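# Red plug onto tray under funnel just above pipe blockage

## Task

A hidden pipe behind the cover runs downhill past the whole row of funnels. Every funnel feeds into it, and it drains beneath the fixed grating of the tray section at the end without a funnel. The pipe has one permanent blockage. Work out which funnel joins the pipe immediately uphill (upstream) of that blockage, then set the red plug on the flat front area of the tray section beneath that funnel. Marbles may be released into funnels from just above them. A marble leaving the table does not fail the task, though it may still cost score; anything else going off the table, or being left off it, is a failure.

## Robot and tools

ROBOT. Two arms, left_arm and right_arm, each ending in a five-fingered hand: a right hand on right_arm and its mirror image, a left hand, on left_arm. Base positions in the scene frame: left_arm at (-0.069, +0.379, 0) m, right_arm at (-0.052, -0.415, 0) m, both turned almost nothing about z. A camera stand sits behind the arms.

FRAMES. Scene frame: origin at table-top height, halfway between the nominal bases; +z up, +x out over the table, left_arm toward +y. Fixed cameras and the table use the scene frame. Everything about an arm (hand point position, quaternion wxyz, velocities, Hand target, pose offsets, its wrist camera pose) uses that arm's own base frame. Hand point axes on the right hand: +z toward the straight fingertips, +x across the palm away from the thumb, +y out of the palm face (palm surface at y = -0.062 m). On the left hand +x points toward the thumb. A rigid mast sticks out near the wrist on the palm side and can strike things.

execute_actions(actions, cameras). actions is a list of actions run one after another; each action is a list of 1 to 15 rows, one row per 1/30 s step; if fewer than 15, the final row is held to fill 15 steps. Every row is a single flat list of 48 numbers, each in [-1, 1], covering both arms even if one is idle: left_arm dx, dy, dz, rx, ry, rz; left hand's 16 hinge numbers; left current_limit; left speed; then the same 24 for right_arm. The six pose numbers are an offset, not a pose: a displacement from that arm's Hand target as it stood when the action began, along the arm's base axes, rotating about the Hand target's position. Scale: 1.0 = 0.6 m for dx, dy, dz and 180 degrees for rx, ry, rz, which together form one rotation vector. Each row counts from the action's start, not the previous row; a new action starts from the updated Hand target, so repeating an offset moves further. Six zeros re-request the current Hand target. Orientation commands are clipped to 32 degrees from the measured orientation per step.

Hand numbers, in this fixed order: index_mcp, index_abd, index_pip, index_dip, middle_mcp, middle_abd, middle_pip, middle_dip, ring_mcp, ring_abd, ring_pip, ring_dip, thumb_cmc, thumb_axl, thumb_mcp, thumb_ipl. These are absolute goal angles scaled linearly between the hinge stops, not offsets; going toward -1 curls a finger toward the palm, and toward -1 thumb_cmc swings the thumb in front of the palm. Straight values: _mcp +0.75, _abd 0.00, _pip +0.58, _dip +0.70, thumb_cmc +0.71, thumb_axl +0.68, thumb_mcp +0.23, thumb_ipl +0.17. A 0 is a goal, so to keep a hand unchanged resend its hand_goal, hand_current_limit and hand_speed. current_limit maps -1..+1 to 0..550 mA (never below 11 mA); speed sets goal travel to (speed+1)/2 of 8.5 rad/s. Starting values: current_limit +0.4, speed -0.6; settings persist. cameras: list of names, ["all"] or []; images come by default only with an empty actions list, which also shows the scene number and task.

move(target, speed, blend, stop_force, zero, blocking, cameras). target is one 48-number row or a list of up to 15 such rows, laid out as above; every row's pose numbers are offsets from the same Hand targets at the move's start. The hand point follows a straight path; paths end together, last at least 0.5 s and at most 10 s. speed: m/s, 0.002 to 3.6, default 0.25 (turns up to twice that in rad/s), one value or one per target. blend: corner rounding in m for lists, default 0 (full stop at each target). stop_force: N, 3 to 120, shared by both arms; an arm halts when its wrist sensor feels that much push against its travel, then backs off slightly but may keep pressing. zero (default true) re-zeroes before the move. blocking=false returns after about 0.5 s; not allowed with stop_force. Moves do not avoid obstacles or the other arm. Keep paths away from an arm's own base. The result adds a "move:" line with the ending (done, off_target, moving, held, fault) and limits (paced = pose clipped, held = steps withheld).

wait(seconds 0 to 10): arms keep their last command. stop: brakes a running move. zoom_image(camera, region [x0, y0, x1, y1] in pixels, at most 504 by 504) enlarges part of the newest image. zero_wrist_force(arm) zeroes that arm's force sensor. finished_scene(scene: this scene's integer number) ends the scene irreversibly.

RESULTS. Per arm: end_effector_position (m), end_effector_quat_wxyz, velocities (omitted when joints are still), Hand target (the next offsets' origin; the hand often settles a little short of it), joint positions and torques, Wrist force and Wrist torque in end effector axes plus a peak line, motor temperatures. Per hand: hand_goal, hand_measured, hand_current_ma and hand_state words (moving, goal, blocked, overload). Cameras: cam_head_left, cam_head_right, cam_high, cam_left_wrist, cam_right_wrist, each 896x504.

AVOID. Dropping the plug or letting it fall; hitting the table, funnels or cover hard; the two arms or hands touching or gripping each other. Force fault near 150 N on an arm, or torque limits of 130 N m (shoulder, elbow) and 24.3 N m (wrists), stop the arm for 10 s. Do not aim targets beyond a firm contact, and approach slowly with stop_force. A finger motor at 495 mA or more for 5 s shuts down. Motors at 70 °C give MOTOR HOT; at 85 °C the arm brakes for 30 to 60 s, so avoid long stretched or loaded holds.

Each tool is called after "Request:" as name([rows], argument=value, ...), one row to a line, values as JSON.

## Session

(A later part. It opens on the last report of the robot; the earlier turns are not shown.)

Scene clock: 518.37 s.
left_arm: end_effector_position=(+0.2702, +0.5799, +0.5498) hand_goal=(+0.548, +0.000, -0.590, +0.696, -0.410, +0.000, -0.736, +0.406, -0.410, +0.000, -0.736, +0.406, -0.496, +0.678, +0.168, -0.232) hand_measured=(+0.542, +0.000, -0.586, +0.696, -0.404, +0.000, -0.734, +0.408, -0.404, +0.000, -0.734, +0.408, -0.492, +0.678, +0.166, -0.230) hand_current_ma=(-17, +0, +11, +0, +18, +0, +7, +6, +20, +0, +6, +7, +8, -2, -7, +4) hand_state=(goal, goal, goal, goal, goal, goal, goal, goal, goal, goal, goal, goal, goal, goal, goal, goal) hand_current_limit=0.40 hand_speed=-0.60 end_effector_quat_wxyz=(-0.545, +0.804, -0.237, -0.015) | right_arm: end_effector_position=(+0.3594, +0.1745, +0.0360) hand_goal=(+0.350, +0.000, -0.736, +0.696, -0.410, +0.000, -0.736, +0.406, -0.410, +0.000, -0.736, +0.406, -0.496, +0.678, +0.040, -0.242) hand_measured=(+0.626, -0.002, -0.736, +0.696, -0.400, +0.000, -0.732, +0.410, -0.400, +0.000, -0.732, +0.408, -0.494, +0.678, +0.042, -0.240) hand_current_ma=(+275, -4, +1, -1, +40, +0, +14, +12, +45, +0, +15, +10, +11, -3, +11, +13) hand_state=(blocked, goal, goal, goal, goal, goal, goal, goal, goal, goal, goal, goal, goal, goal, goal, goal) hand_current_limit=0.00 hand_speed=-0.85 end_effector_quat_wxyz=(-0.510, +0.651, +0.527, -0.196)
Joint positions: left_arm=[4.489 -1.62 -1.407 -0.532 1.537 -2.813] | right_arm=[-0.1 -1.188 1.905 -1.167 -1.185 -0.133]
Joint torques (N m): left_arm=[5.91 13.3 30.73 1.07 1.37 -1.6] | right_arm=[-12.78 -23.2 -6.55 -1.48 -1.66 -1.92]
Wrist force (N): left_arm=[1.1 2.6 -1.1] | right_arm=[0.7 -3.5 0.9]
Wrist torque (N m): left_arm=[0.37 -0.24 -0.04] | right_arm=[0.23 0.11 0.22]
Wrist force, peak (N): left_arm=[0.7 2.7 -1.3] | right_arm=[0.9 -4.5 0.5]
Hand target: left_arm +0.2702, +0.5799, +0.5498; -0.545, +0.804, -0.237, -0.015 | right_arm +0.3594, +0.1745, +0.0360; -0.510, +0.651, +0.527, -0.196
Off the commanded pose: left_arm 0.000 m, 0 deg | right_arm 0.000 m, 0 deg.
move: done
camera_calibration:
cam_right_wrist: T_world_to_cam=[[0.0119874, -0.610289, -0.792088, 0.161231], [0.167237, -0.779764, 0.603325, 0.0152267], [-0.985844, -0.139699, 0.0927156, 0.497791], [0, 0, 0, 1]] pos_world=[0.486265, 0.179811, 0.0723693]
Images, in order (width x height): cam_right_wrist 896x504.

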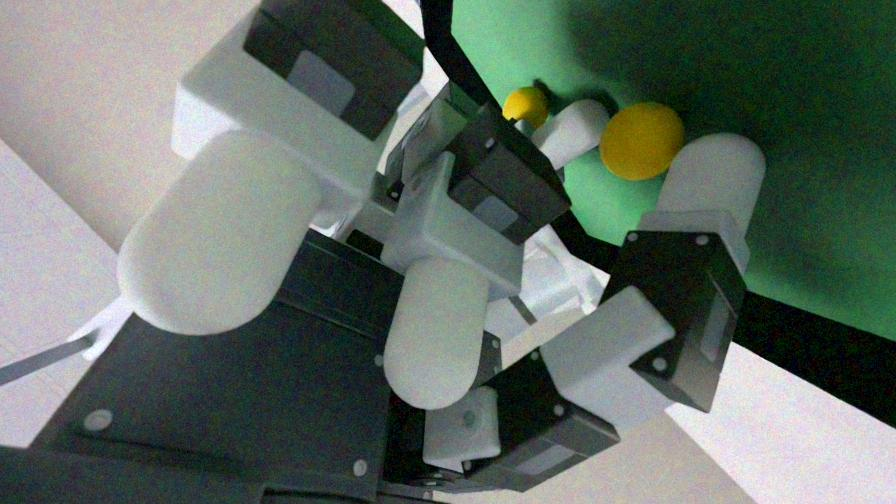

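Request:
move(target=[0,0,0,0,0,0,0.548,0,-0.591,0.696,-0.411,0,-0.737,0.406,-0.411,0,-0.737,0.406,-0.496,0.678,0.1685,-0.232,0.4,-0.6,0,0,0.006,0,0,0,0.62,0,-0.737,0.696,-0.411,0,-0.737,0.406,-0.411,0,-0.737,0.406,-0.496,0.678,0.05,-0.243,0,-0.85], speed=0.05)

Request:
move(target=[0,0,0,0,0,0,0.548,0,-0.591,0.696,-0.411,0,-0.737,0.406,-0.411,0,-0.737,0.406,-0.496,0.678,0.1685,-0.232,0.4,-0.6,0,0,0,0,0,0,0.3,0,-0.737,0.696,-0.411,0,-0.737,0.406,-0.411,0,-0.737,0.406,-0.496,0.678,0.0,-0.243,0,-0.85], speed=0.05, cameras=["cam_right_wrist"])

Scene clock: 528.67 s.
left_arm: end_effector_position=(+0.2702, +0.5799, +0.5498) hand_goal=(+0.548, +0.000, -0.590, +0.696, -0.410, +0.000, -0.736, +0.406, -0.410, +0.000, -0.736, +0.406, -0.496, +0.678, +0.168, -0.232) hand_measured=(+0.542, +0.000, -0.586, +0.696, -0.404, +0.000, -0.734, +0.408, -0.404, +0.000, -0.734, +0.408, -0.492, +0.678, +0.166, -0.230) hand_current_ma=(-17, +0, +11, +0, +18, +0, +7, +6, +20, +0, +6, +7, +8, -2, -7, +4) hand_state=(goal, goal, goal, goal, goal, goal, goal, goal, goal, goal, goal, goal, goal, goal, goal, goal) hand_current_limit=0.40 hand_speed=-0.60 end_effector_quat_wxyz=(-0.545, +0.804, -0.237, -0.015) | right_arm: end_effector_position=(+0.3594, +0.1745, +0.0396) hand_goal=(+0.620, +0.000, -0.736, +0.696, -0.410, +0.000, -0.736, +0.406, -0.410, +0.000, -0.736, +0.406, -0.496, +0.678, +0.050, -0.242) hand_measured=(+0.616, -0.002, -0.738, +0.696, -0.400, +0.000, -0.732, +0.410, -0.400, +0.000, -0.732, +0.408, -0.494, +0.678, +0.048, -0.240) hand_current_ma=(-13, -4, -4, -1, +40, +0, +14, +12, +45, +0, +15, +10, +11, -3, -10, +13) hand_state=(goal, goal, goal, goal, goal, goal, goal, goal, goal, goal, goal, goal, goal, goal, goal, goal) hand_current_limit=0.00 hand_speed=-0.85 end_effector_quat_wxyz=(-0.510, +0.651, +0.527, -0.196)
Joint positions: left_arm=[4.489 -1.62 -1.407 -0.532 1.537 -2.813] | right_arm=[-0.1 -1.193 1.902 -1.159 -1.185 -0.133]
Joint torques (N m): left_arm=[5.82 13.43 30.25 1.19 1.32 -1.43] | right_arm=[-12.25 -39.93 -28.04 2.17 -1.17 -1.76]
Wrist force (N): left_arm=[0.9 2.5 -0.9] | right_arm=[-0.5 -0.1 0.5]
Wrist torque (N m): left_arm=[0.35 -0.21 -0.05] | right_arm=[0.24 0.06 0.17]
Wrist force, peak (N): left_arm=[1.0 2.8 -1.2] | right_arm=[0.5 -4.4 0.9]
Hand target: left_arm +0.2702, +0.5799, +0.5498; -0.545, +0.804, -0.237, -0.015 | right_arm +0.3594, +0.1745, +0.0396; -0.510, +0.651, +0.527, -0.196
Off the commanded pose: left_arm 0.000 m, 0 deg | right_arm 0.000 m, 0 deg.
move: done

Scene clock: 529.30 s.
left_arm: end_effector_position=(+0.2702, +0.5799, +0.5498) hand_goal=(+0.548, +0.000, -0.590, +0.696, -0.410, +0.000, -0.736, +0.406, -0.410, +0.000, -0.736, +0.406, -0.496, +0.678, +0.168, -0.232) hand_measured=(+0.542, +0.000, -0.586, +0.696, -0.404, +0.000, -0.734, +0.408, -0.404, +0.000, -0.734, +0.408, -0.492, +0.678, +0.166, -0.230) hand_current_ma=(-17, +0, +11, +0, +18, +0, +7, +6, +20, +0, +6, +7, +8, -2, -7, +4) hand_state=(goal, goal, goal, goal, goal, goal, goal, goal, goal, goal, goal, goal, goal, goal, goal, goal) hand_current_limit=0.40 hand_speed=-0.60 end_effector_quat_wxyz=(-0.545, +0.804, -0.237, -0.015) | right_arm: end_effector_position=(+0.3594, +0.1745, +0.0396) hand_goal=(+0.300, +0.000, -0.736, +0.696, -0.410, +0.000, -0.736, +0.406, -0.410, +0.000, -0.736, +0.406, -0.496, +0.678, +0.000, -0.242) hand_measured=(+0.476, -0.002, -0.728, +0.698, -0.400, +0.000, -0.732, +0.410, -0.400, +0.000, -0.732, +0.408, -0.494, +0.678, +0.014, -0.238) hand_current_ma=(+275, -4, +36, +9, +40, +0, +14, +12, +45, +0, +15, +10, +11, -3, +80, +26) hand_state=(blocked, goal, goal, goal, goal, goal, goal, goal, goal, goal, goal, goal, goal, goal, goal, goal) hand_current_limit=0.00 hand_speed=-0.85 end_effector_quat_wxyz=(-0.510, +0.651, +0.527, -0.196)
Joint positions: left_arm=[4.489 -1.62 -1.407 -0.532 1.537 -2.813] | right_arm=[-0.1 -1.193 1.902 -1.158 -1.185 -0.133]
Joint torques (N m): left_arm=[5.12 12.83 30.16 1 1.28 -1.5] | right_arm=[-11.64 -40.69 -27.25 1.63 -1.05 -1.86]
Wrist force (N): left_arm=[0.9 2.4 -1.0] | right_arm=[-0.2 -1.8 0.3]
Wrist torque (N m): left_arm=[0.34 -0.22 -0.04] | right_arm=[0.19 0.05 0.20]
Wrist force, peak (N): left_arm=[1.0 2.6 -1.0] | right_arm=[-0.1 -2.6 0.2]
Hand target: left_arm +0.2702, +0.5799, +0.5498; -0.545, +0.804, -0.237, -0.015 | right_arm +0.3594, +0.1745, +0.0396; -0.510, +0.651, +0.527, -0.196
Off the commanded pose: left_arm 0.000 m, 0 deg | right_arm 0.000 m, 0 deg.
move: done
camera_calibration:
cam_right_wrist: T_world_to_cam=[[0.0119874, -0.610289, -0.792088, 0.164082], [0.167237, -0.779764, 0.603325, 0.0130547], [-0.985844, -0.139699, 0.0927156, 0.497457], [0, 0, 0, 1]] pos_world=[0.486265, 0.179811, 0.0759693]
Images, in order (width x height): cam_right_wrist 896x504.

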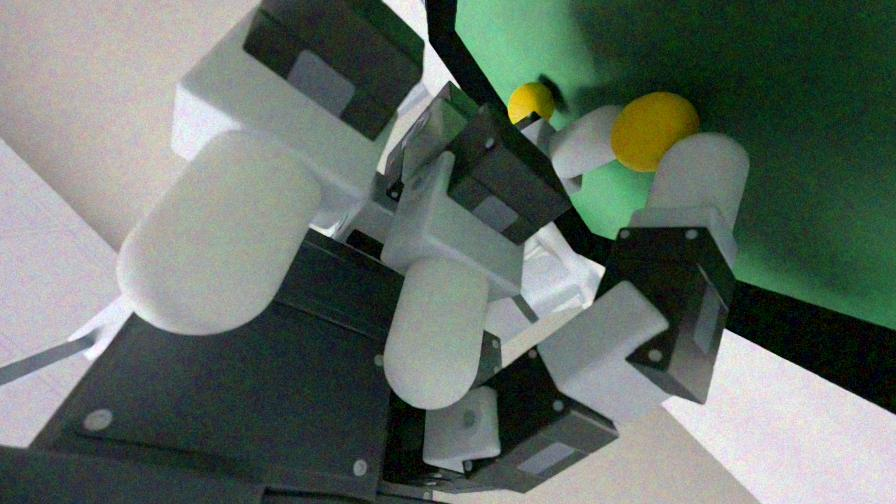

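Request:
move(target=[0,0,0,0,0,0,0.548,0,-0.591,0.696,-0.411,0,-0.737,0.406,-0.411,0,-0.737,0.406,-0.496,0.678,0.1685,-0.232,0.4,-0.6,0,0,0.05,0,0,0,0.3,0,-0.737,0.696,-0.411,0,-0.737,0.406,-0.411,0,-0.737,0.406,-0.496,0.678,0.0,-0.243,0,-0.85], speed=0.05, cameras=["cam_right_wrist"])

Scene clock: 532.67 s.
left_arm: end_effector_position=(+0.2702, +0.5799, +0.5498) hand_goal=(+0.548, +0.000, -0.590, +0.696, -0.410, +0.000, -0.736, +0.406, -0.410, +0.000, -0.736, +0.406, -0.496, +0.678, +0.168, -0.232) hand_measured=(+0.542, +0.000, -0.586, +0.696, -0.404, +0.000, -0.734, +0.408, -0.404, +0.000, -0.734, +0.408, -0.492, +0.678, +0.166, -0.230) hand_current_ma=(-17, +0, +11, +0, +18, +0, +7, +6, +20, +0, +6, +7, +8, -2, -7, +4) hand_state=(goal, goal, goal, goal, goal, goal, goal, goal, goal, goal, goal, goal, goal, goal, goal, goal) hand_current_limit=0.40 hand_speed=-0.60 end_effector_quat_wxyz=(-0.545, +0.804, -0.237, -0.015) | right_arm: end_effector_position=(+0.3594, +0.1745, +0.0696) hand_goal=(+0.300, +0.000, -0.736, +0.696, -0.410, +0.000, -0.736, +0.406, -0.410, +0.000, -0.736, +0.406, -0.496, +0.678, +0.000, -0.242) hand_measured=(+0.460, -0.002, -0.718, +0.704, -0.400, +0.000, -0.732, +0.410, -0.400, +0.000, -0.732, +0.408, -0.494, +0.678, +0.020, -0.232) hand_current_ma=(+275, -4, +76, +33, +40, +0, +14, +12, +45, +0, +15, +10, +11, -3, +111, +51) hand_state=(blocked, goal, goal, goal, goal, goal, goal, goal, goal, goal, goal, goal, goal, goal, goal, goal) hand_current_limit=0.00 hand_speed=-0.85 end_effector_quat_wxyz=(-0.510, +0.651, +0.527, -0.196)
Joint positions: left_arm=[4.489 -1.62 -1.407 -0.532 1.537 -2.813] | right_arm=[-0.1 -1.239 1.873 -1.083 -1.185 -0.133]
Joint torques (N m): left_arm=[6.18 12.66 30.69 1.07 1.31 -1.43] | right_arm=[-3.96 -39.06 -28.05 2.14 0.33 0.96]
Wrist force (N): left_arm=[0.8 2.4 -1.1] | right_arm=[-0.6 0.3 0.4]
Wrist torque (N m): left_arm=[0.35 -0.20 -0.06] | right_arm=[0.29 0.07 0.17]
Wrist force, peak (N): left_arm=[0.9 2.7 -1.1] | right_arm=[-0.3 -2.7 0.2]
Hand target: left_arm +0.2702, +0.5799, +0.5498; -0.545, +0.804, -0.237, -0.015 | right_arm +0.3594, +0.1745, +0.0696; -0.510, +0.651, +0.527, -0.196
Off the commanded pose: left_arm 0.000 m, 0 deg | right_arm 0.000 m, 0 deg.
move: done
camera_calibration:
cam_right_wrist: T_world_to_cam=[[0.0119274, -0.610299, -0.792082, 0.187875], [0.16716, -0.779774, 0.603333, -0.00500639], [-0.985858, -0.139601, 0.092717, 0.494665], [0, 0, 0, 1]] pos_world=[0.486265, 0.179812, 0.105969]
Images, in order (width x height): cam_right_wrist 896x504.

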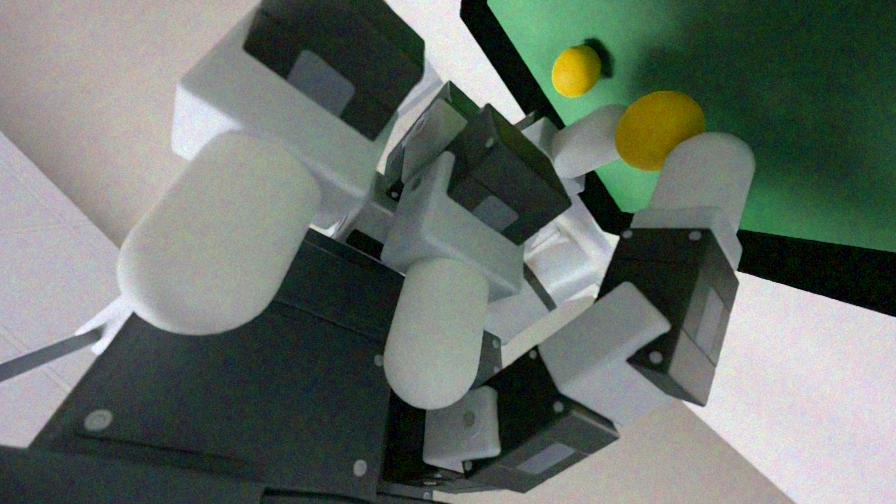

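Request:
move(target=[0,0,0,0,0,0,0.548,0,-0.591,0.696,-0.411,0,-0.737,0.406,-0.411,0,-0.737,0.406,-0.496,0.678,0.1685,-0.232,0.4,-0.6,0,0,0.5843,0,0,0,0.3,0,-0.737,0.696,-0.411,0,-0.737,0.406,-0.411,0,-0.737,0.406,-0.496,0.678,0.0,-0.243,0,-0.85], speed=0.2)

Request:
move(target=[0,0,0,0,0,0,0.548,0,-0.591,0.696,-0.411,0,-0.737,0.406,-0.411,0,-0.737,0.406,-0.496,0.678,0.1685,-0.232,0.4,-0.6,0.184,-0.091,0,-0.184,-0.3185,0,0.3,0,-0.737,0.696,-0.411,0,-0.737,0.406,-0.411,0,-0.737,0.406,-0.496,0.678,0.0,-0.243,0,-0.85], speed=0.25, cameras=["cam_right_wrist","cam_head_right"])

Scene clock: 556.07 s.
left_arm: end_effector_position=(+0.2702, +0.5799, +0.5498) hand_goal=(+0.548, +0.000, -0.590, +0.696, -0.410, +0.000, -0.736, +0.406, -0.410, +0.000, -0.736, +0.406, -0.496, +0.678, +0.168, -0.232) hand_measured=(+0.542, +0.000, -0.586, +0.696, -0.404, +0.000, -0.734, +0.408, -0.404, +0.000, -0.734, +0.408, -0.492, +0.678, +0.166, -0.230) hand_current_ma=(-17, +0, +11, +0, +18, +0, +7, +6, +20, +0, +6, +7, +8, -2, -7, +4) hand_state=(goal, goal, goal, goal, goal, goal, goal, goal, goal, goal, goal, goal, goal, goal, goal, goal) hand_current_limit=0.40 hand_speed=-0.60 end_effector_quat_wxyz=(-0.545, +0.804, -0.237, -0.015) | right_arm: end_effector_position=(+0.3594, +0.1745, +0.4202) hand_goal=(+0.300, +0.000, -0.736, +0.696, -0.410, +0.000, -0.736, +0.406, -0.410, +0.000, -0.736, +0.406, -0.496, +0.678, +0.000, -0.242) hand_measured=(+0.458, -0.002, -0.718, +0.704, -0.400, +0.000, -0.732, +0.410, -0.400, +0.000, -0.732, +0.408, -0.494, +0.678, +0.020, -0.232) hand_current_ma=(+275, -4, +78, +34, +40, +0, +14, +12, +44, +0, +15, +10, +11, -3, +112, +52) hand_state=(blocked, goal, goal, goal, goal, goal, goal, goal, goal, goal, goal, goal, goal, goal, blocked, goal) hand_current_limit=0.00 hand_speed=-0.85 end_effector_quat_wxyz=(-0.510, +0.651, +0.527, -0.196)
Joint positions: left_arm=[4.489 -1.62 -1.407 -0.532 1.537 -2.813] | right_arm=[-0.1 -1.392 1.128 -0.186 -1.185 -0.133]
Joint torques (N m): left_arm=[5.55 12.69 29.74 1.21 1.27 -1.41] | right_arm=[10.58 -20.33 -31.72 2.21 -1.55 -2.07]
Wrist force (N): left_arm=[0.9 2.5 -0.9] | right_arm=[-0.6 -0.1 0.4]
Wrist torque (N m): left_arm=[0.34 -0.21 -0.04] | right_arm=[0.24 0.09 0.17]
Wrist force, peak (N): left_arm=[0.9 2.7 -1.2] | right_arm=[-1.1 1.3 1.3]
Hand target: left_arm +0.2702, +0.5799, +0.5498; -0.545, +0.804, -0.237, -0.015 | right_arm +0.3594, +0.1745, +0.4202; -0.510, +0.651, +0.527, -0.196
Off the commanded pose: left_arm 0.000 m, 0 deg | right_arm 0.000 m, 0 deg.
move: done

Scene clock: 559.10 s.
left_arm: end_effector_position=(+0.2702, +0.5799, +0.5498) hand_goal=(+0.548, +0.000, -0.590, +0.696, -0.410, +0.000, -0.736, +0.406, -0.410, +0.000, -0.736, +0.406, -0.496, +0.678, +0.168, -0.232) hand_measured=(+0.542, +0.000, -0.586, +0.696, -0.404, +0.000, -0.734, +0.408, -0.404, +0.000, -0.734, +0.408, -0.492, +0.678, +0.166, -0.230) hand_current_ma=(-17, +0, +11, +0, +18, +0, +7, +6, +20, +0, +6, +7, +8, -2, -7, +4) hand_state=(goal, goal, goal, goal, goal, goal, goal, goal, goal, goal, goal, goal, goal, goal, goal, goal) hand_current_limit=0.40 hand_speed=-0.60 end_effector_quat_wxyz=(-0.545, +0.804, -0.237, -0.015) | right_arm: end_effector_position=(+0.4698, +0.1199, +0.4202) hand_goal=(+0.300, +0.000, -0.736, +0.696, -0.410, +0.000, -0.736, +0.406, -0.410, +0.000, -0.736, +0.406, -0.496, +0.678, +0.000, -0.242) hand_measured=(+0.458, -0.002, -0.716, +0.704, -0.400, +0.000, -0.732, +0.410, -0.400, +0.000, -0.732, +0.408, -0.494, +0.678, +0.020, -0.232) hand_current_ma=(+275, -4, +80, +34, +40, +0, +14, +12, +44, +0, +15, +10, +10, -3, +112, +52) hand_state=(blocked, goal, goal, goal, goal, goal, goal, goal, goal, goal, goal, goal, goal, goal, blocked, goal) hand_current_limit=0.00 hand_speed=-0.85 end_effector_quat_wxyz=(-0.001, +0.778, +0.629, +0.000)
Joint positions: left_arm=[4.489 -1.62 -1.407 -0.532 1.537 -2.813] | right_arm=[0.067 -1.77 1.588 -1.388 -1.57 0.278]
Joint torques (N m): left_arm=[4.91 12.92 30.41 1.19 1.23 -1.38] | right_arm=[10.33 -24.19 -14.56 -4.45 -1.72 2.06]
Wrist force (N): left_arm=[0.9 2.5 -0.9] | right_arm=[0.1 0.7 -0.7]
Wrist torque (N m): left_arm=[0.35 -0.21 -0.05] | right_arm=[0.30 -0.11 -0.05]
Wrist force, peak (N): left_arm=[1.1 2.7 -1.0] | right_arm=[-0.1 0.3 -1.2]
Hand target: left_arm +0.2702, +0.5799, +0.5498; -0.545, +0.804, -0.237, -0.015 | right_arm +0.4698, +0.1199, +0.4202; +0.000, +0.778, +0.629, +0.000
Off the commanded pose: left_arm 0.000 m, 0 deg | right_arm 0.000 m, 0 deg.
move: done
camera_calibration:
cam_right_wrist: T_world_to_cam=[[0.476414, -0.87868, -0.0308511, -0.0749275], [-0.587007, -0.344002, 0.732861, -0.0299256], [-0.654563, -0.331035, -0.679678, 0.755299], [0, 0, 0, 1]] pos_world=[0.512521, 0.173899, 0.53298]
Images, in order (width x height): cam_head_right 896x504, cam_right_wrist 896x504.

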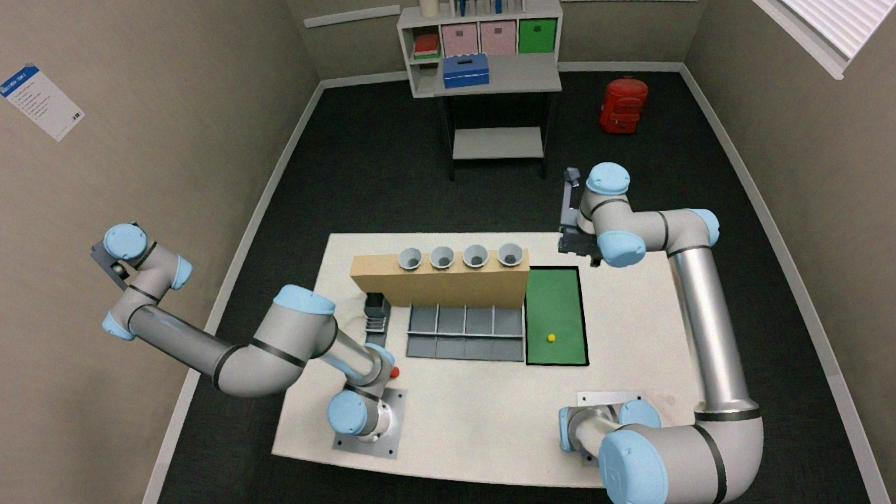

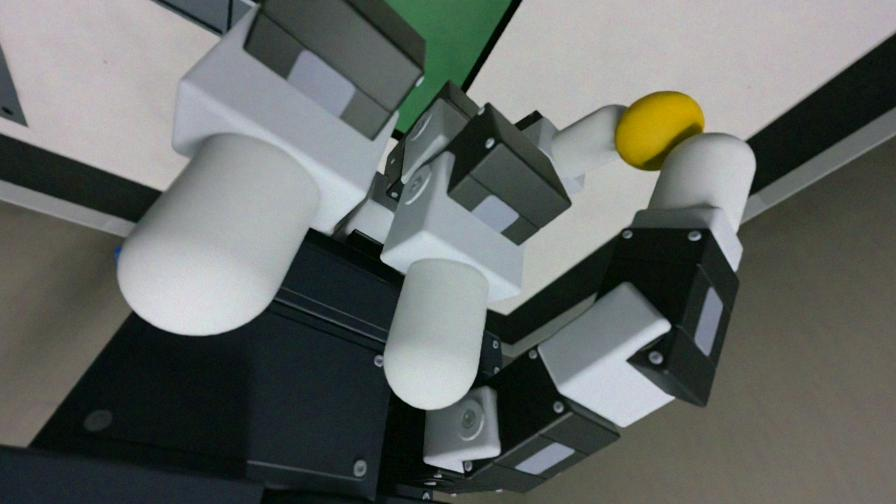

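Request:
move(target=[0,0,0,0,0,0,0.548,0,-0.591,0.696,-0.411,0,-0.737,0.406,-0.411,0,-0.737,0.406,-0.496,0.678,0.1685,-0.232,0.4,-0.6,0.0,0.706,0,0.4068,0.0715,-0.4861,0.3,0,-0.737,0.696,-0.411,0,-0.737,0.406,-0.411,0,-0.737,0.406,-0.496,0.678,0.0,-0.243,0,-0.85], speed=0.25, cameras=["all"])

Scene clock: 566.77 s.
left_arm: end_effector_position=(+0.2702, +0.5799, +0.5498) hand_goal=(+0.548, +0.000, -0.590, +0.696, -0.410, +0.000, -0.736, +0.406, -0.410, +0.000, -0.736, +0.406, -0.496, +0.678, +0.168, -0.232) hand_measured=(+0.542, +0.000, -0.586, +0.696, -0.404, +0.000, -0.734, +0.408, -0.404, +0.000, -0.734, +0.408, -0.492, +0.678, +0.166, -0.230) hand_current_ma=(-17, +0, +11, +0, +18, +0, +7, +6, +20, +0, +6, +7, +8, -2, -7, +4) hand_state=(goal, goal, goal, goal, goal, goal, goal, goal, goal, goal, goal, goal, goal, goal, goal, goal) hand_current_limit=0.40 hand_speed=-0.60 end_effector_quat_wxyz=(-0.545, +0.804, -0.237, -0.015) | right_arm: end_effector_position=(+0.4698, +0.5434, +0.4202) hand_goal=(+0.300, +0.000, -0.736, +0.696, -0.410, +0.000, -0.736, +0.406, -0.410, +0.000, -0.736, +0.406, -0.496, +0.678, +0.000, -0.242) hand_measured=(+0.458, -0.002, -0.716, +0.704, -0.400, +0.000, -0.732, +0.410, -0.400, +0.000, -0.732, +0.408, -0.494, +0.678, +0.020, -0.232) hand_current_ma=(+275, -4, +80, +34, +40, +0, +14, +12, +44, +0, +15, +10, +10, -3, +112, +52) hand_state=(blocked, goal, goal, goal, goal, goal, goal, goal, goal, goal, goal, goal, goal, goal, blocked, goal) hand_current_limit=0.00 hand_speed=-0.85 end_effector_quat_wxyz=(-0.478, +0.822, -0.160, +0.264)
Joint positions: left_arm=[4.489 -1.62 -1.407 -0.532 1.537 -2.813] | right_arm=[0.614 -1.332 1.519 -2.9 -1.335 2.722]
Joint torques (N m): left_arm=[4.36 12.99 29.91 1.13 1.12 -1.35] | right_arm=[10.46 -25.09 -35.15 -4.76 -1.59 1.65]
Wrist force (N): left_arm=[0.8 2.5 -0.7] | right_arm=[-1.0 0.3 0.2]
Wrist torque (N m): left_arm=[0.33 -0.20 -0.06] | right_arm=[0.31 0.14 -0.04]
Wrist force, peak (N): left_arm=[1.2 2.6 -1.1] | right_arm=[-1.0 -0.3 0.8]
Hand target: left_arm +0.2702, +0.5799, +0.5498; -0.545, +0.804, -0.237, -0.015 | right_arm +0.4698, +0.5435, +0.4202; -0.478, +0.822, -0.161, +0.265
Off the commanded pose: left_arm 0.000 m, 0 deg | right_arm 0.000 m, 0 deg.
move: done
camera_calibration:
cam_left_wrist: T_world_to_cam=[[-0.395513, 0.447293, 0.802184, -0.626322], [0.437392, -0.676275, 0.59274, -0.100507], [0.807625, 0.585305, 0.0718329, -0.472712], [0, 0, 0, 1]] pos_world=[0.178017, 0.488859, 0.595957]
cam_right_wrist: T_world_to_cam=[[-0.603728, 0.0932716, -0.791715, 0.596156], [-0.79647, -0.0283519, 0.604014, 0.0967282], [0.0338907, 0.995237, 0.0914048, -0.47264], [0, 0, 0, 1]] pos_world=[0.452975, 0.417526, 0.456762]

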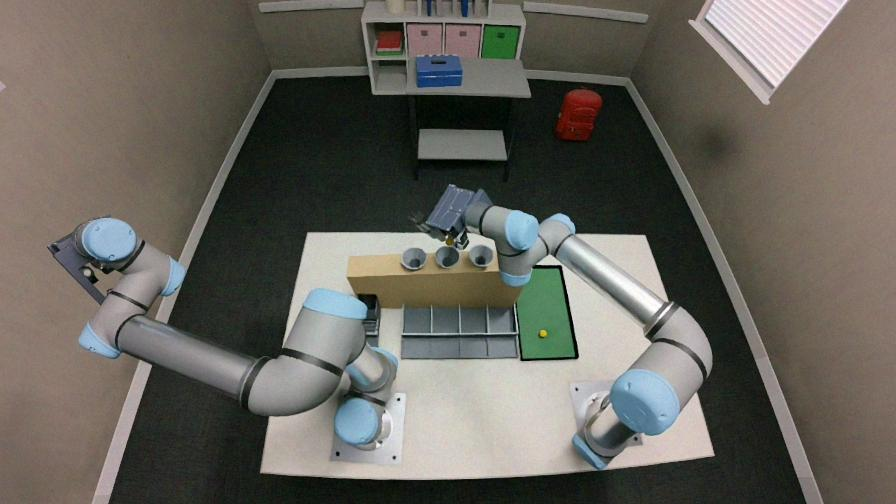

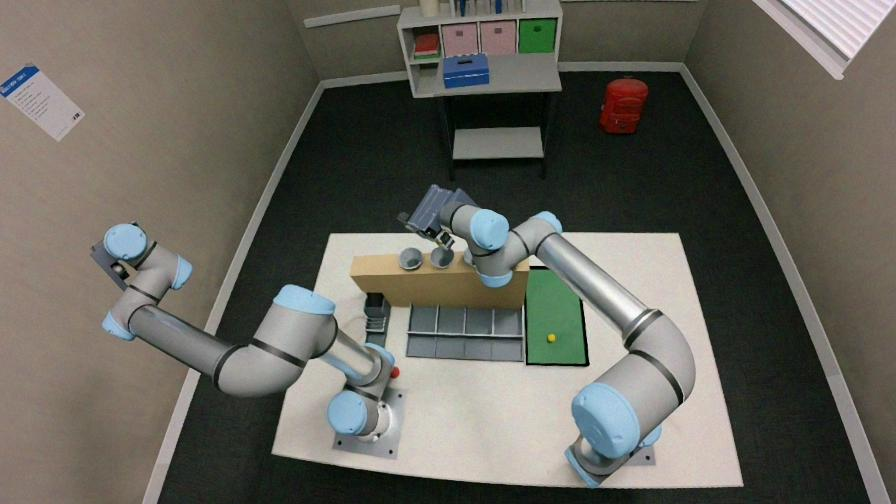

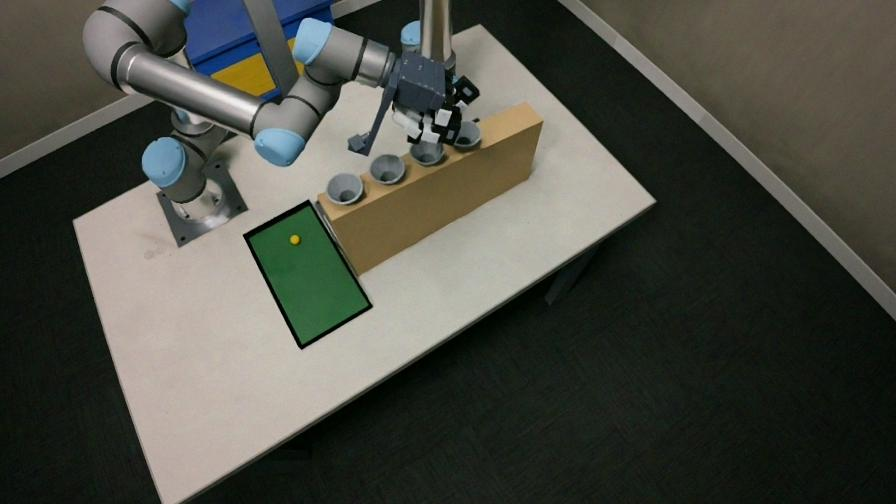

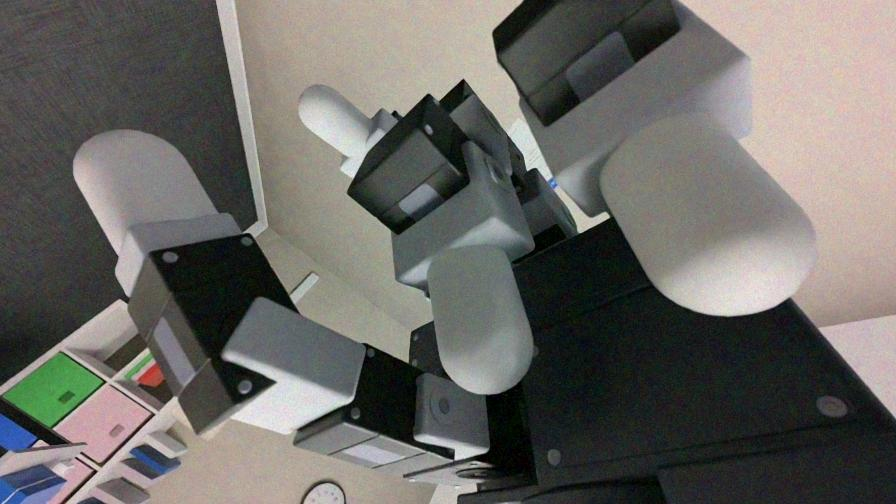

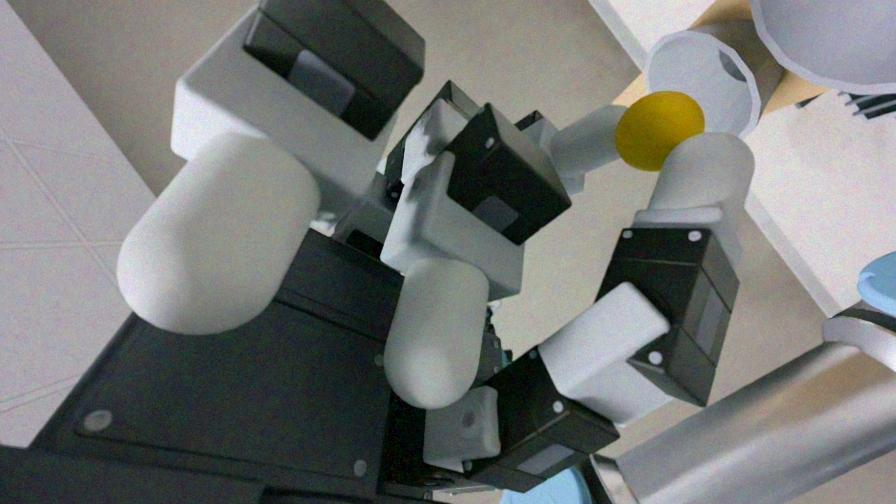

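Request:
zoom_image(camera="cam_right_wrist", region=[596, 0, 896, 170])

Request:
zoom_image(camera="cam_high", region=[340, 90, 520, 200])

Request:
zoom_image(camera="cam_head_left", region=[380, 170, 560, 290])

Scaled by 1.680.

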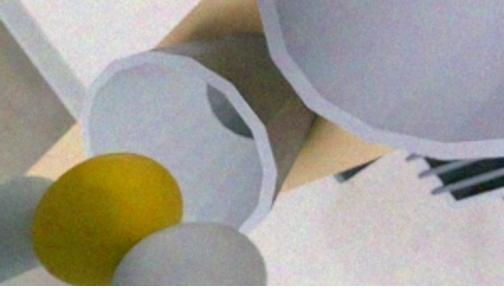

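Scaled by 2.800.

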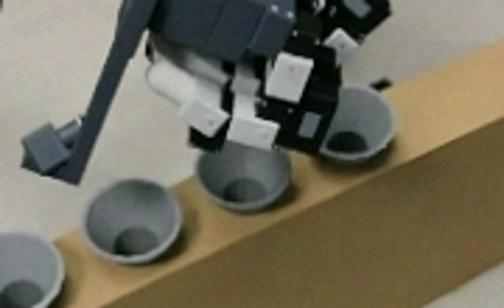

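Scaled by 2.800.

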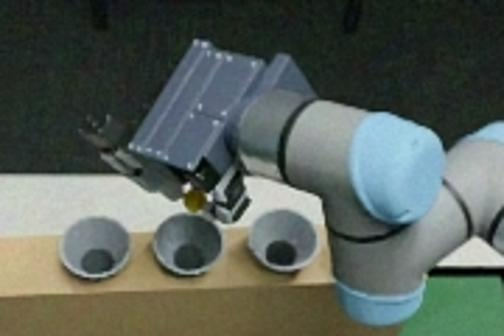

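Request:
move(target=[0,0,0,0,0,0,0.548,0,-0.591,0.696,-0.411,0,-0.737,0.406,-0.411,0,-0.737,0.406,-0.496,0.678,0.1685,-0.232,0.4,-0.6,0.0075,0.01,-0.0967,0,0,0,0.3,0,-0.737,0.696,-0.411,0,-0.737,0.406,-0.411,0,-0.737,0.406,-0.496,0.678,0.0,-0.243,0,-0.85], speed=0.08, cameras=["all"])

Scene clock: 599.57 s.
left_arm: end_effector_position=(+0.2702, +0.5799, +0.5498) hand_goal=(+0.548, +0.000, -0.590, +0.696, -0.410, +0.000, -0.736, +0.406, -0.410, +0.000, -0.736, +0.406, -0.496, +0.678, +0.168, -0.232) hand_measured=(+0.542, +0.000, -0.586, +0.696, -0.404, +0.000, -0.734, +0.408, -0.404, +0.000, -0.734, +0.408, -0.492, +0.678, +0.166, -0.230) hand_current_ma=(-17, +0, +11, +0, +18, +0, +7, +6, +20, +0, +6, +7, +8, -2, -7, +4) hand_state=(goal, goal, goal, goal, goal, goal, goal, goal, goal, goal, goal, goal, goal, goal, goal, goal) hand_current_limit=0.40 hand_speed=-0.60 end_effector_quat_wxyz=(-0.545, +0.804, -0.237, -0.015) | right_arm: end_effector_position=(+0.4743, +0.5494, +0.3623) hand_goal=(+0.300, +0.000, -0.736, +0.696, -0.410, +0.000, -0.736, +0.406, -0.410, +0.000, -0.736, +0.406, -0.496, +0.678, +0.000, -0.242) hand_measured=(+0.458, -0.002, -0.716, +0.704, -0.400, +0.000, -0.732, +0.410, -0.400, +0.000, -0.732, +0.408, -0.494, +0.678, +0.020, -0.232) hand_current_ma=(+275, -4, +80, +34, +39, +0, +14, +12, +44, +0, +15, +10, +10, -3, +112, +52) hand_state=(blocked, goal, goal, goal, goal, goal, goal, goal, goal, goal, goal, goal, goal, goal, blocked, goal) hand_current_limit=0.00 hand_speed=-0.85 end_effector_quat_wxyz=(-0.478, +0.822, -0.161, +0.265)
Joint positions: left_arm=[4.489 -1.62 -1.407 -0.532 1.537 -2.813] | right_arm=[0.619 -1.28 1.605 -3.038 -1.339 2.724]
Joint torques (N m): left_arm=[3.62 13.17 29.89 1.31 1.06 -1.16] | right_arm=[10.46 -28.11 -14.99 -4.49 -1.66 1.67]
Wrist force (N): left_arm=[1.0 2.4 -0.9] | right_arm=[-1.0 0.3 0.5]
Wrist torque (N m): left_arm=[0.34 -0.22 -0.04] | right_arm=[0.28 0.13 -0.04]
Wrist force, peak (N): left_arm=[1.0 2.7 -1.3] | right_arm=[-1.0 0.8 0.9]
Hand target: left_arm +0.2702, +0.5799, +0.5498; -0.545, +0.804, -0.237, -0.015 | right_arm +0.4743, +0.5495, +0.3622; -0.478, +0.822, -0.161, +0.265
Off the commanded pose: left_arm 0.000 m, 0 deg | right_arm 0.000 m, 0 deg.
move: done
camera_calibration:
cam_left_wrist: T_world_to_cam=[[-0.395513, 0.447293, 0.802184, -0.626322], [0.437392, -0.676275, 0.59274, -0.100507], [0.807625, 0.585305, 0.0718329, -0.472712], [0, 0, 0, 1]] pos_world=[0.178017, 0.488859, 0.595957]
cam_right_wrist: T_world_to_cam=[[-0.603716, 0.0934709, -0.791701, 0.552378], [-0.79647, -0.0282527, 0.604018, 0.135412], [0.0340904, 0.995221, 0.0915033, -0.473596], [0, 0, 0, 1]] pos_world=[0.457476, 0.423527, 0.398862]

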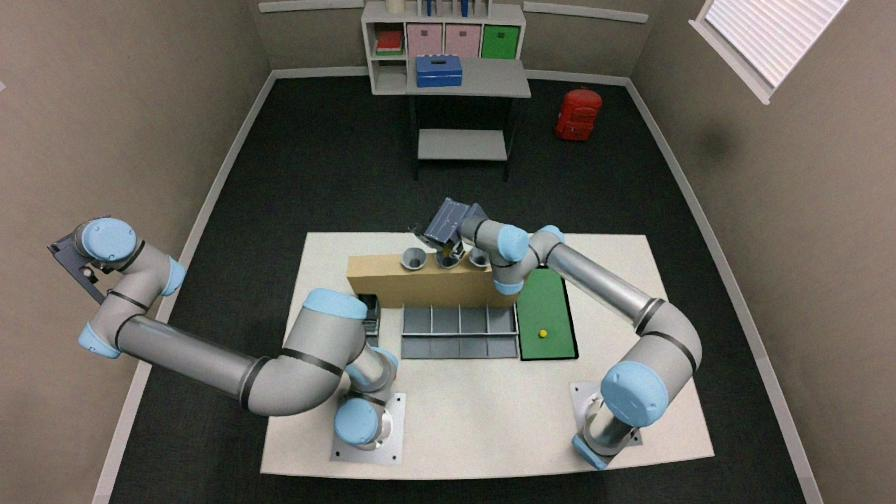

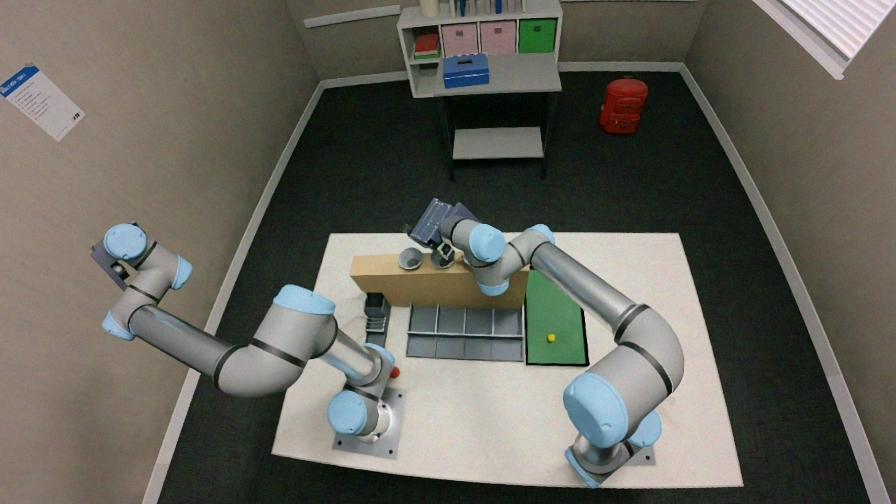

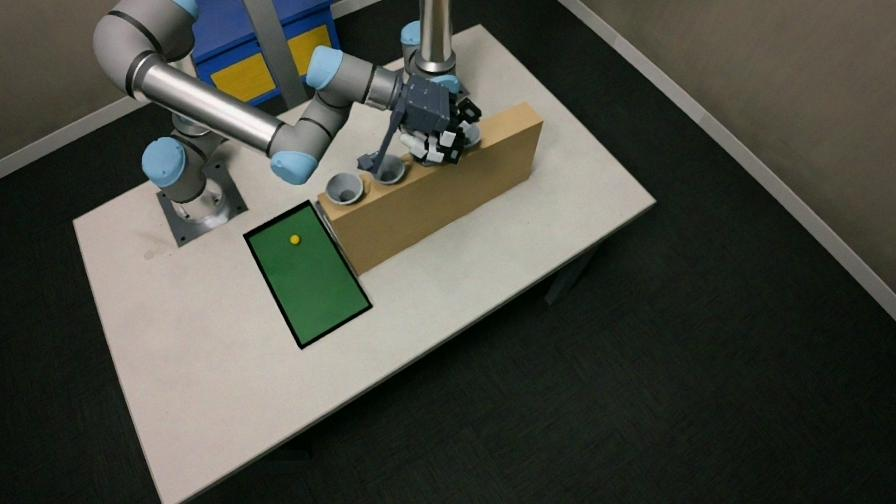

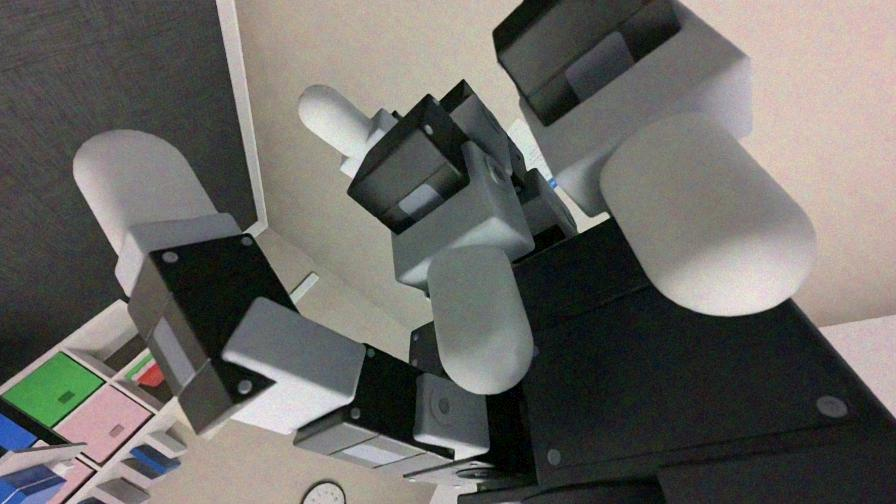

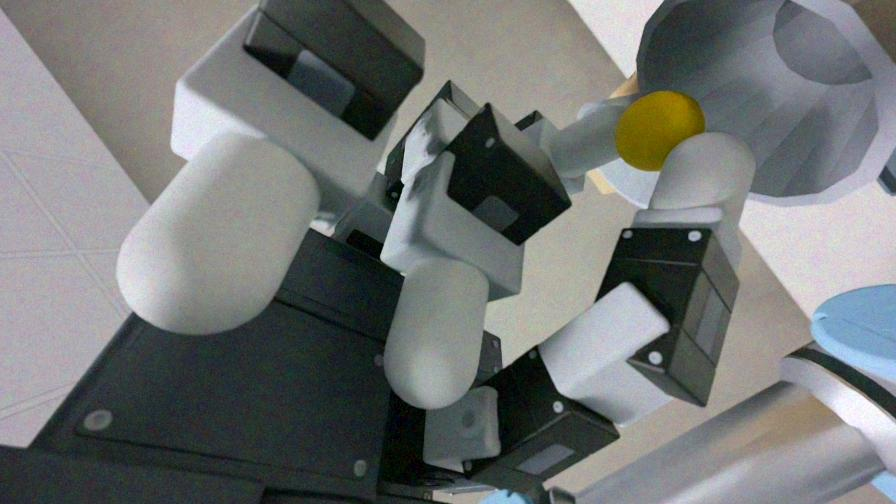

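Request:
move(target=[0,0,0,0,0,0,0.548,0,-0.591,0.696,-0.411,0,-0.737,0.406,-0.411,0,-0.737,0.406,-0.496,0.678,0.1685,-0.232,0.4,-0.6,0,0,-0.0167,0,0,0,0.3,0,-0.737,0.696,-0.411,0,-0.737,0.406,-0.411,0,-0.737,0.406,-0.496,0.678,0.0,-0.243,0,-0.85], speed=0.06)

Request:
move(target=[0,0,0,0,0,0,0.548,0,-0.591,0.696,-0.411,0,-0.737,0.406,-0.411,0,-0.737,0.406,-0.496,0.678,0.1685,-0.232,0.4,-0.6,0,0,0,0,0,0,0.6,0,-0.737,0.696,-0.411,0,-0.737,0.406,-0.411,0,-0.737,0.406,-0.496,0.678,0.1,-0.243,0.2,-0.7], speed=0.06, cameras=["cam_head_right","cam_head_left","cam_right_wrist"])

Scene clock: 606.47 s.
left_arm: end_effector_position=(+0.2702, +0.5799, +0.5498) hand_goal=(+0.548, +0.000, -0.590, +0.696, -0.410, +0.000, -0.736, +0.406, -0.410, +0.000, -0.736, +0.406, -0.496, +0.678, +0.168, -0.232) hand_measured=(+0.542, +0.000, -0.586, +0.696, -0.404, +0.000, -0.734, +0.408, -0.404, +0.000, -0.734, +0.408, -0.492, +0.678, +0.166, -0.230) hand_current_ma=(-17, +0, +11, +0, +18, +0, +7, +6, +20, +0, +6, +7, +8, -2, -7, +4) hand_state=(goal, goal, goal, goal, goal, goal, goal, goal, goal, goal, goal, goal, goal, goal, goal, goal) hand_current_limit=0.40 hand_speed=-0.60 end_effector_quat_wxyz=(-0.545, +0.804, -0.237, -0.015) | right_arm: end_effector_position=(+0.4743, +0.5495, +0.3523) hand_goal=(+0.300, +0.000, -0.736, +0.696, -0.410, +0.000, -0.736, +0.406, -0.410, +0.000, -0.736, +0.406, -0.496, +0.678, +0.000, -0.242) hand_measured=(+0.458, -0.002, -0.716, +0.704, -0.400, +0.000, -0.732, +0.410, -0.400, +0.000, -0.732, +0.408, -0.494, +0.678, +0.020, -0.232) hand_current_ma=(+275, -4, +80, +34, +39, +0, +14, +12, +44, +0, +15, +10, +10, -3, +112, +52) hand_state=(blocked, goal, goal, goal, goal, goal, goal, goal, goal, goal, goal, goal, goal, goal, blocked, goal) hand_current_limit=0.00 hand_speed=-0.85 end_effector_quat_wxyz=(-0.478, +0.822, -0.161, +0.265)
Joint positions: left_arm=[4.489 -1.62 -1.407 -0.532 1.537 -2.813] | right_arm=[0.619 -1.272 1.621 -3.063 -1.339 2.724]
Joint torques (N m): left_arm=[3.99 12.17 30.16 1.14 0.94 -1.2] | right_arm=[10.69 -28.37 -14.54 -4.3 -1.52 1.33]
Wrist force (N): left_arm=[0.8 2.5 -1.4] | right_arm=[-1.0 0.3 0.6]
Wrist torque (N m): left_arm=[0.38 -0.21 -0.06] | right_arm=[0.26 0.13 -0.04]
Wrist force, peak (N): left_arm=[1.0 2.7 -1.2] | right_arm=[-1.2 0.7 0.5]
Hand target: left_arm +0.2702, +0.5799, +0.5498; -0.545, +0.804, -0.237, -0.015 | right_arm +0.4743, +0.5495, +0.3522; -0.478, +0.822, -0.161, +0.265
Off the commanded pose: left_arm 0.000 m, 0 deg | right_arm 0.000 m, 0 deg.
move: done

Scene clock: 606.97 s.
left_arm: end_effector_position=(+0.2702, +0.5799, +0.5498) hand_goal=(+0.548, +0.000, -0.590, +0.696, -0.410, +0.000, -0.736, +0.406, -0.410, +0.000, -0.736, +0.406, -0.496, +0.678, +0.168, -0.232) hand_measured=(+0.542, +0.000, -0.586, +0.696, -0.404, +0.000, -0.734, +0.408, -0.404, +0.000, -0.734, +0.408, -0.492, +0.678, +0.166, -0.230) hand_current_ma=(-17, +0, +11, +0, +18, +0, +7, +6, +20, +0, +6, +7, +8, -2, -7, +4) hand_state=(goal, goal, goal, goal, goal, goal, goal, goal, goal, goal, goal, goal, goal, goal, goal, goal) hand_current_limit=0.40 hand_speed=-0.60 end_effector_quat_wxyz=(-0.545, +0.804, -0.237, -0.015) | right_arm: end_effector_position=(+0.4743, +0.5495, +0.3522) hand_goal=(+0.600, +0.000, -0.736, +0.696, -0.410, +0.000, -0.736, +0.406, -0.410, +0.000, -0.736, +0.406, -0.496, +0.678, +0.100, -0.242) hand_measured=(+0.586, -0.002, -0.730, +0.700, -0.400, +0.000, -0.732, +0.410, -0.400, +0.000, -0.732, +0.408, -0.494, +0.678, +0.098, -0.238) hand_current_ma=(-66, -4, +21, +13, +39, +0, +14, +12, +44, +0, +15, +10, +10, -3, -13, +16) hand_state=(goal, goal, goal, goal, goal, goal, goal, goal, goal, goal, goal, goal, goal, goal, goal, goal) hand_current_limit=0.20 hand_speed=-0.70 end_effector_quat_wxyz=(-0.478, +0.822, -0.161, +0.265)
Joint positions: left_arm=[4.489 -1.62 -1.407 -0.532 1.537 -2.813] | right_arm=[0.619 -1.272 1.621 -3.063 -1.339 2.724]
Joint torques (N m): left_arm=[5.26 12.97 30.17 1.14 1.06 -1.13] | right_arm=[9.45 -27.94 -15.88 -4.3 -1.43 1.47]
Wrist force (N): left_arm=[0.9 2.5 -1.0] | right_arm=[-0.8 -0.2 0.4]
Wrist torque (N m): left_arm=[0.35 -0.21 -0.06] | right_arm=[0.23 0.11 -0.04]
Wrist force, peak (N): left_arm=[0.9 2.7 -1.1] | right_arm=[-1.1 -0.1 0.5]
Hand target: left_arm +0.2702, +0.5799, +0.5498; -0.545, +0.804, -0.237, -0.015 | right_arm +0.4743, +0.5495, +0.3522; -0.478, +0.822, -0.161, +0.265
Off the commanded pose: left_arm 0.000 m, 0 deg | right_arm 0.000 m, 0 deg.
move: done
camera_calibration:
cam_right_wrist: T_world_to_cam=[[-0.603716, 0.0934709, -0.791701, 0.544372], [-0.79647, -0.0282527, 0.604018, 0.141515], [0.0340904, 0.995221, 0.0915033, -0.472771], [0, 0, 0, 1]] pos_world=[0.457476, 0.423627, 0.388762]
Images, in order (width x height): cam_head_left 896x504, cam_head_right 896x504, cam_right_wrist 896x504.

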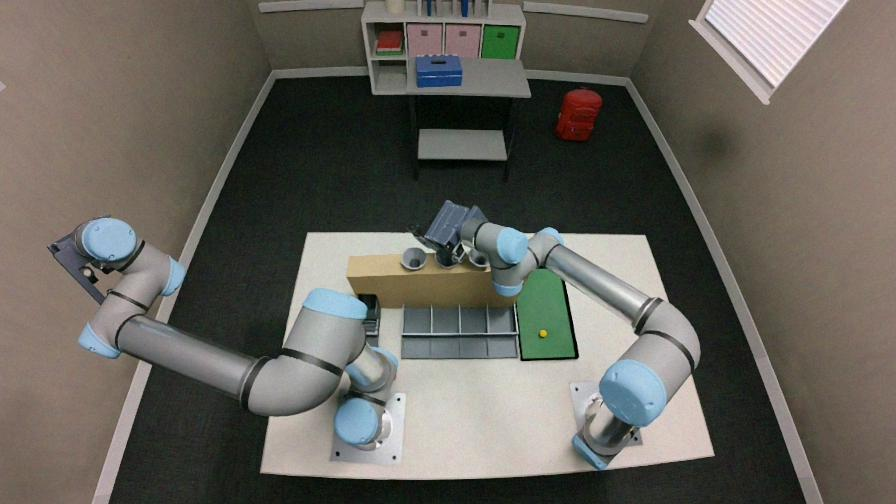

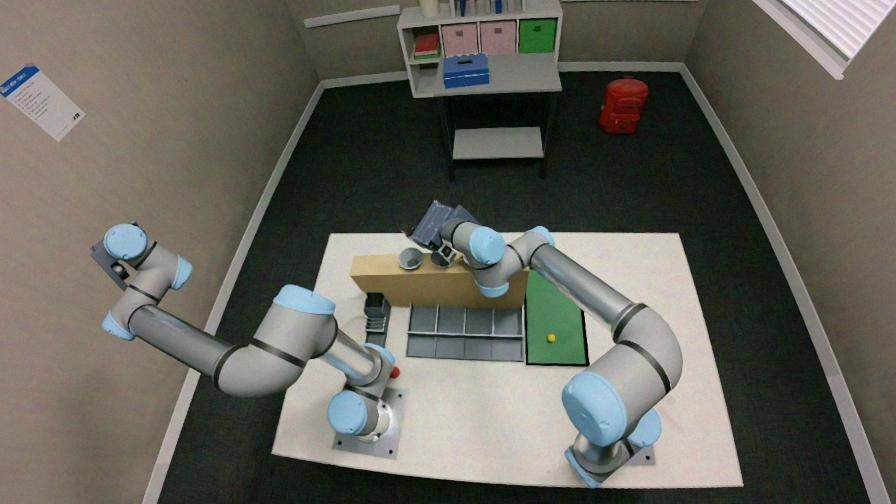

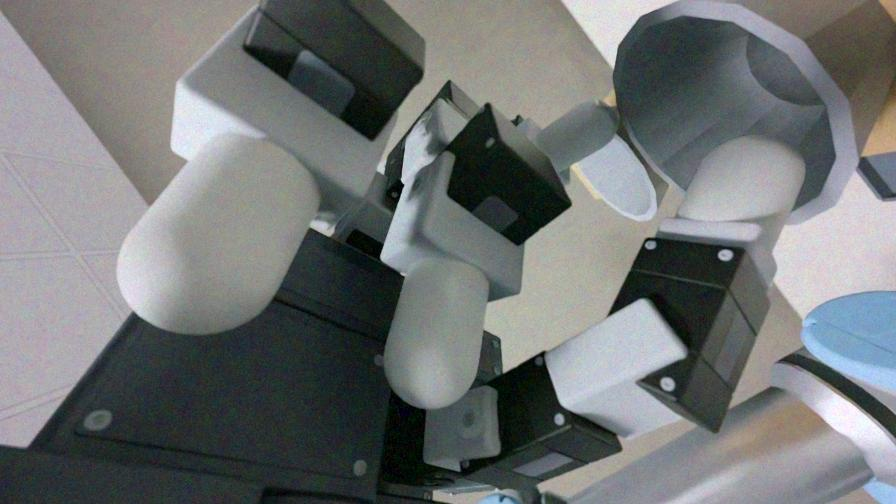

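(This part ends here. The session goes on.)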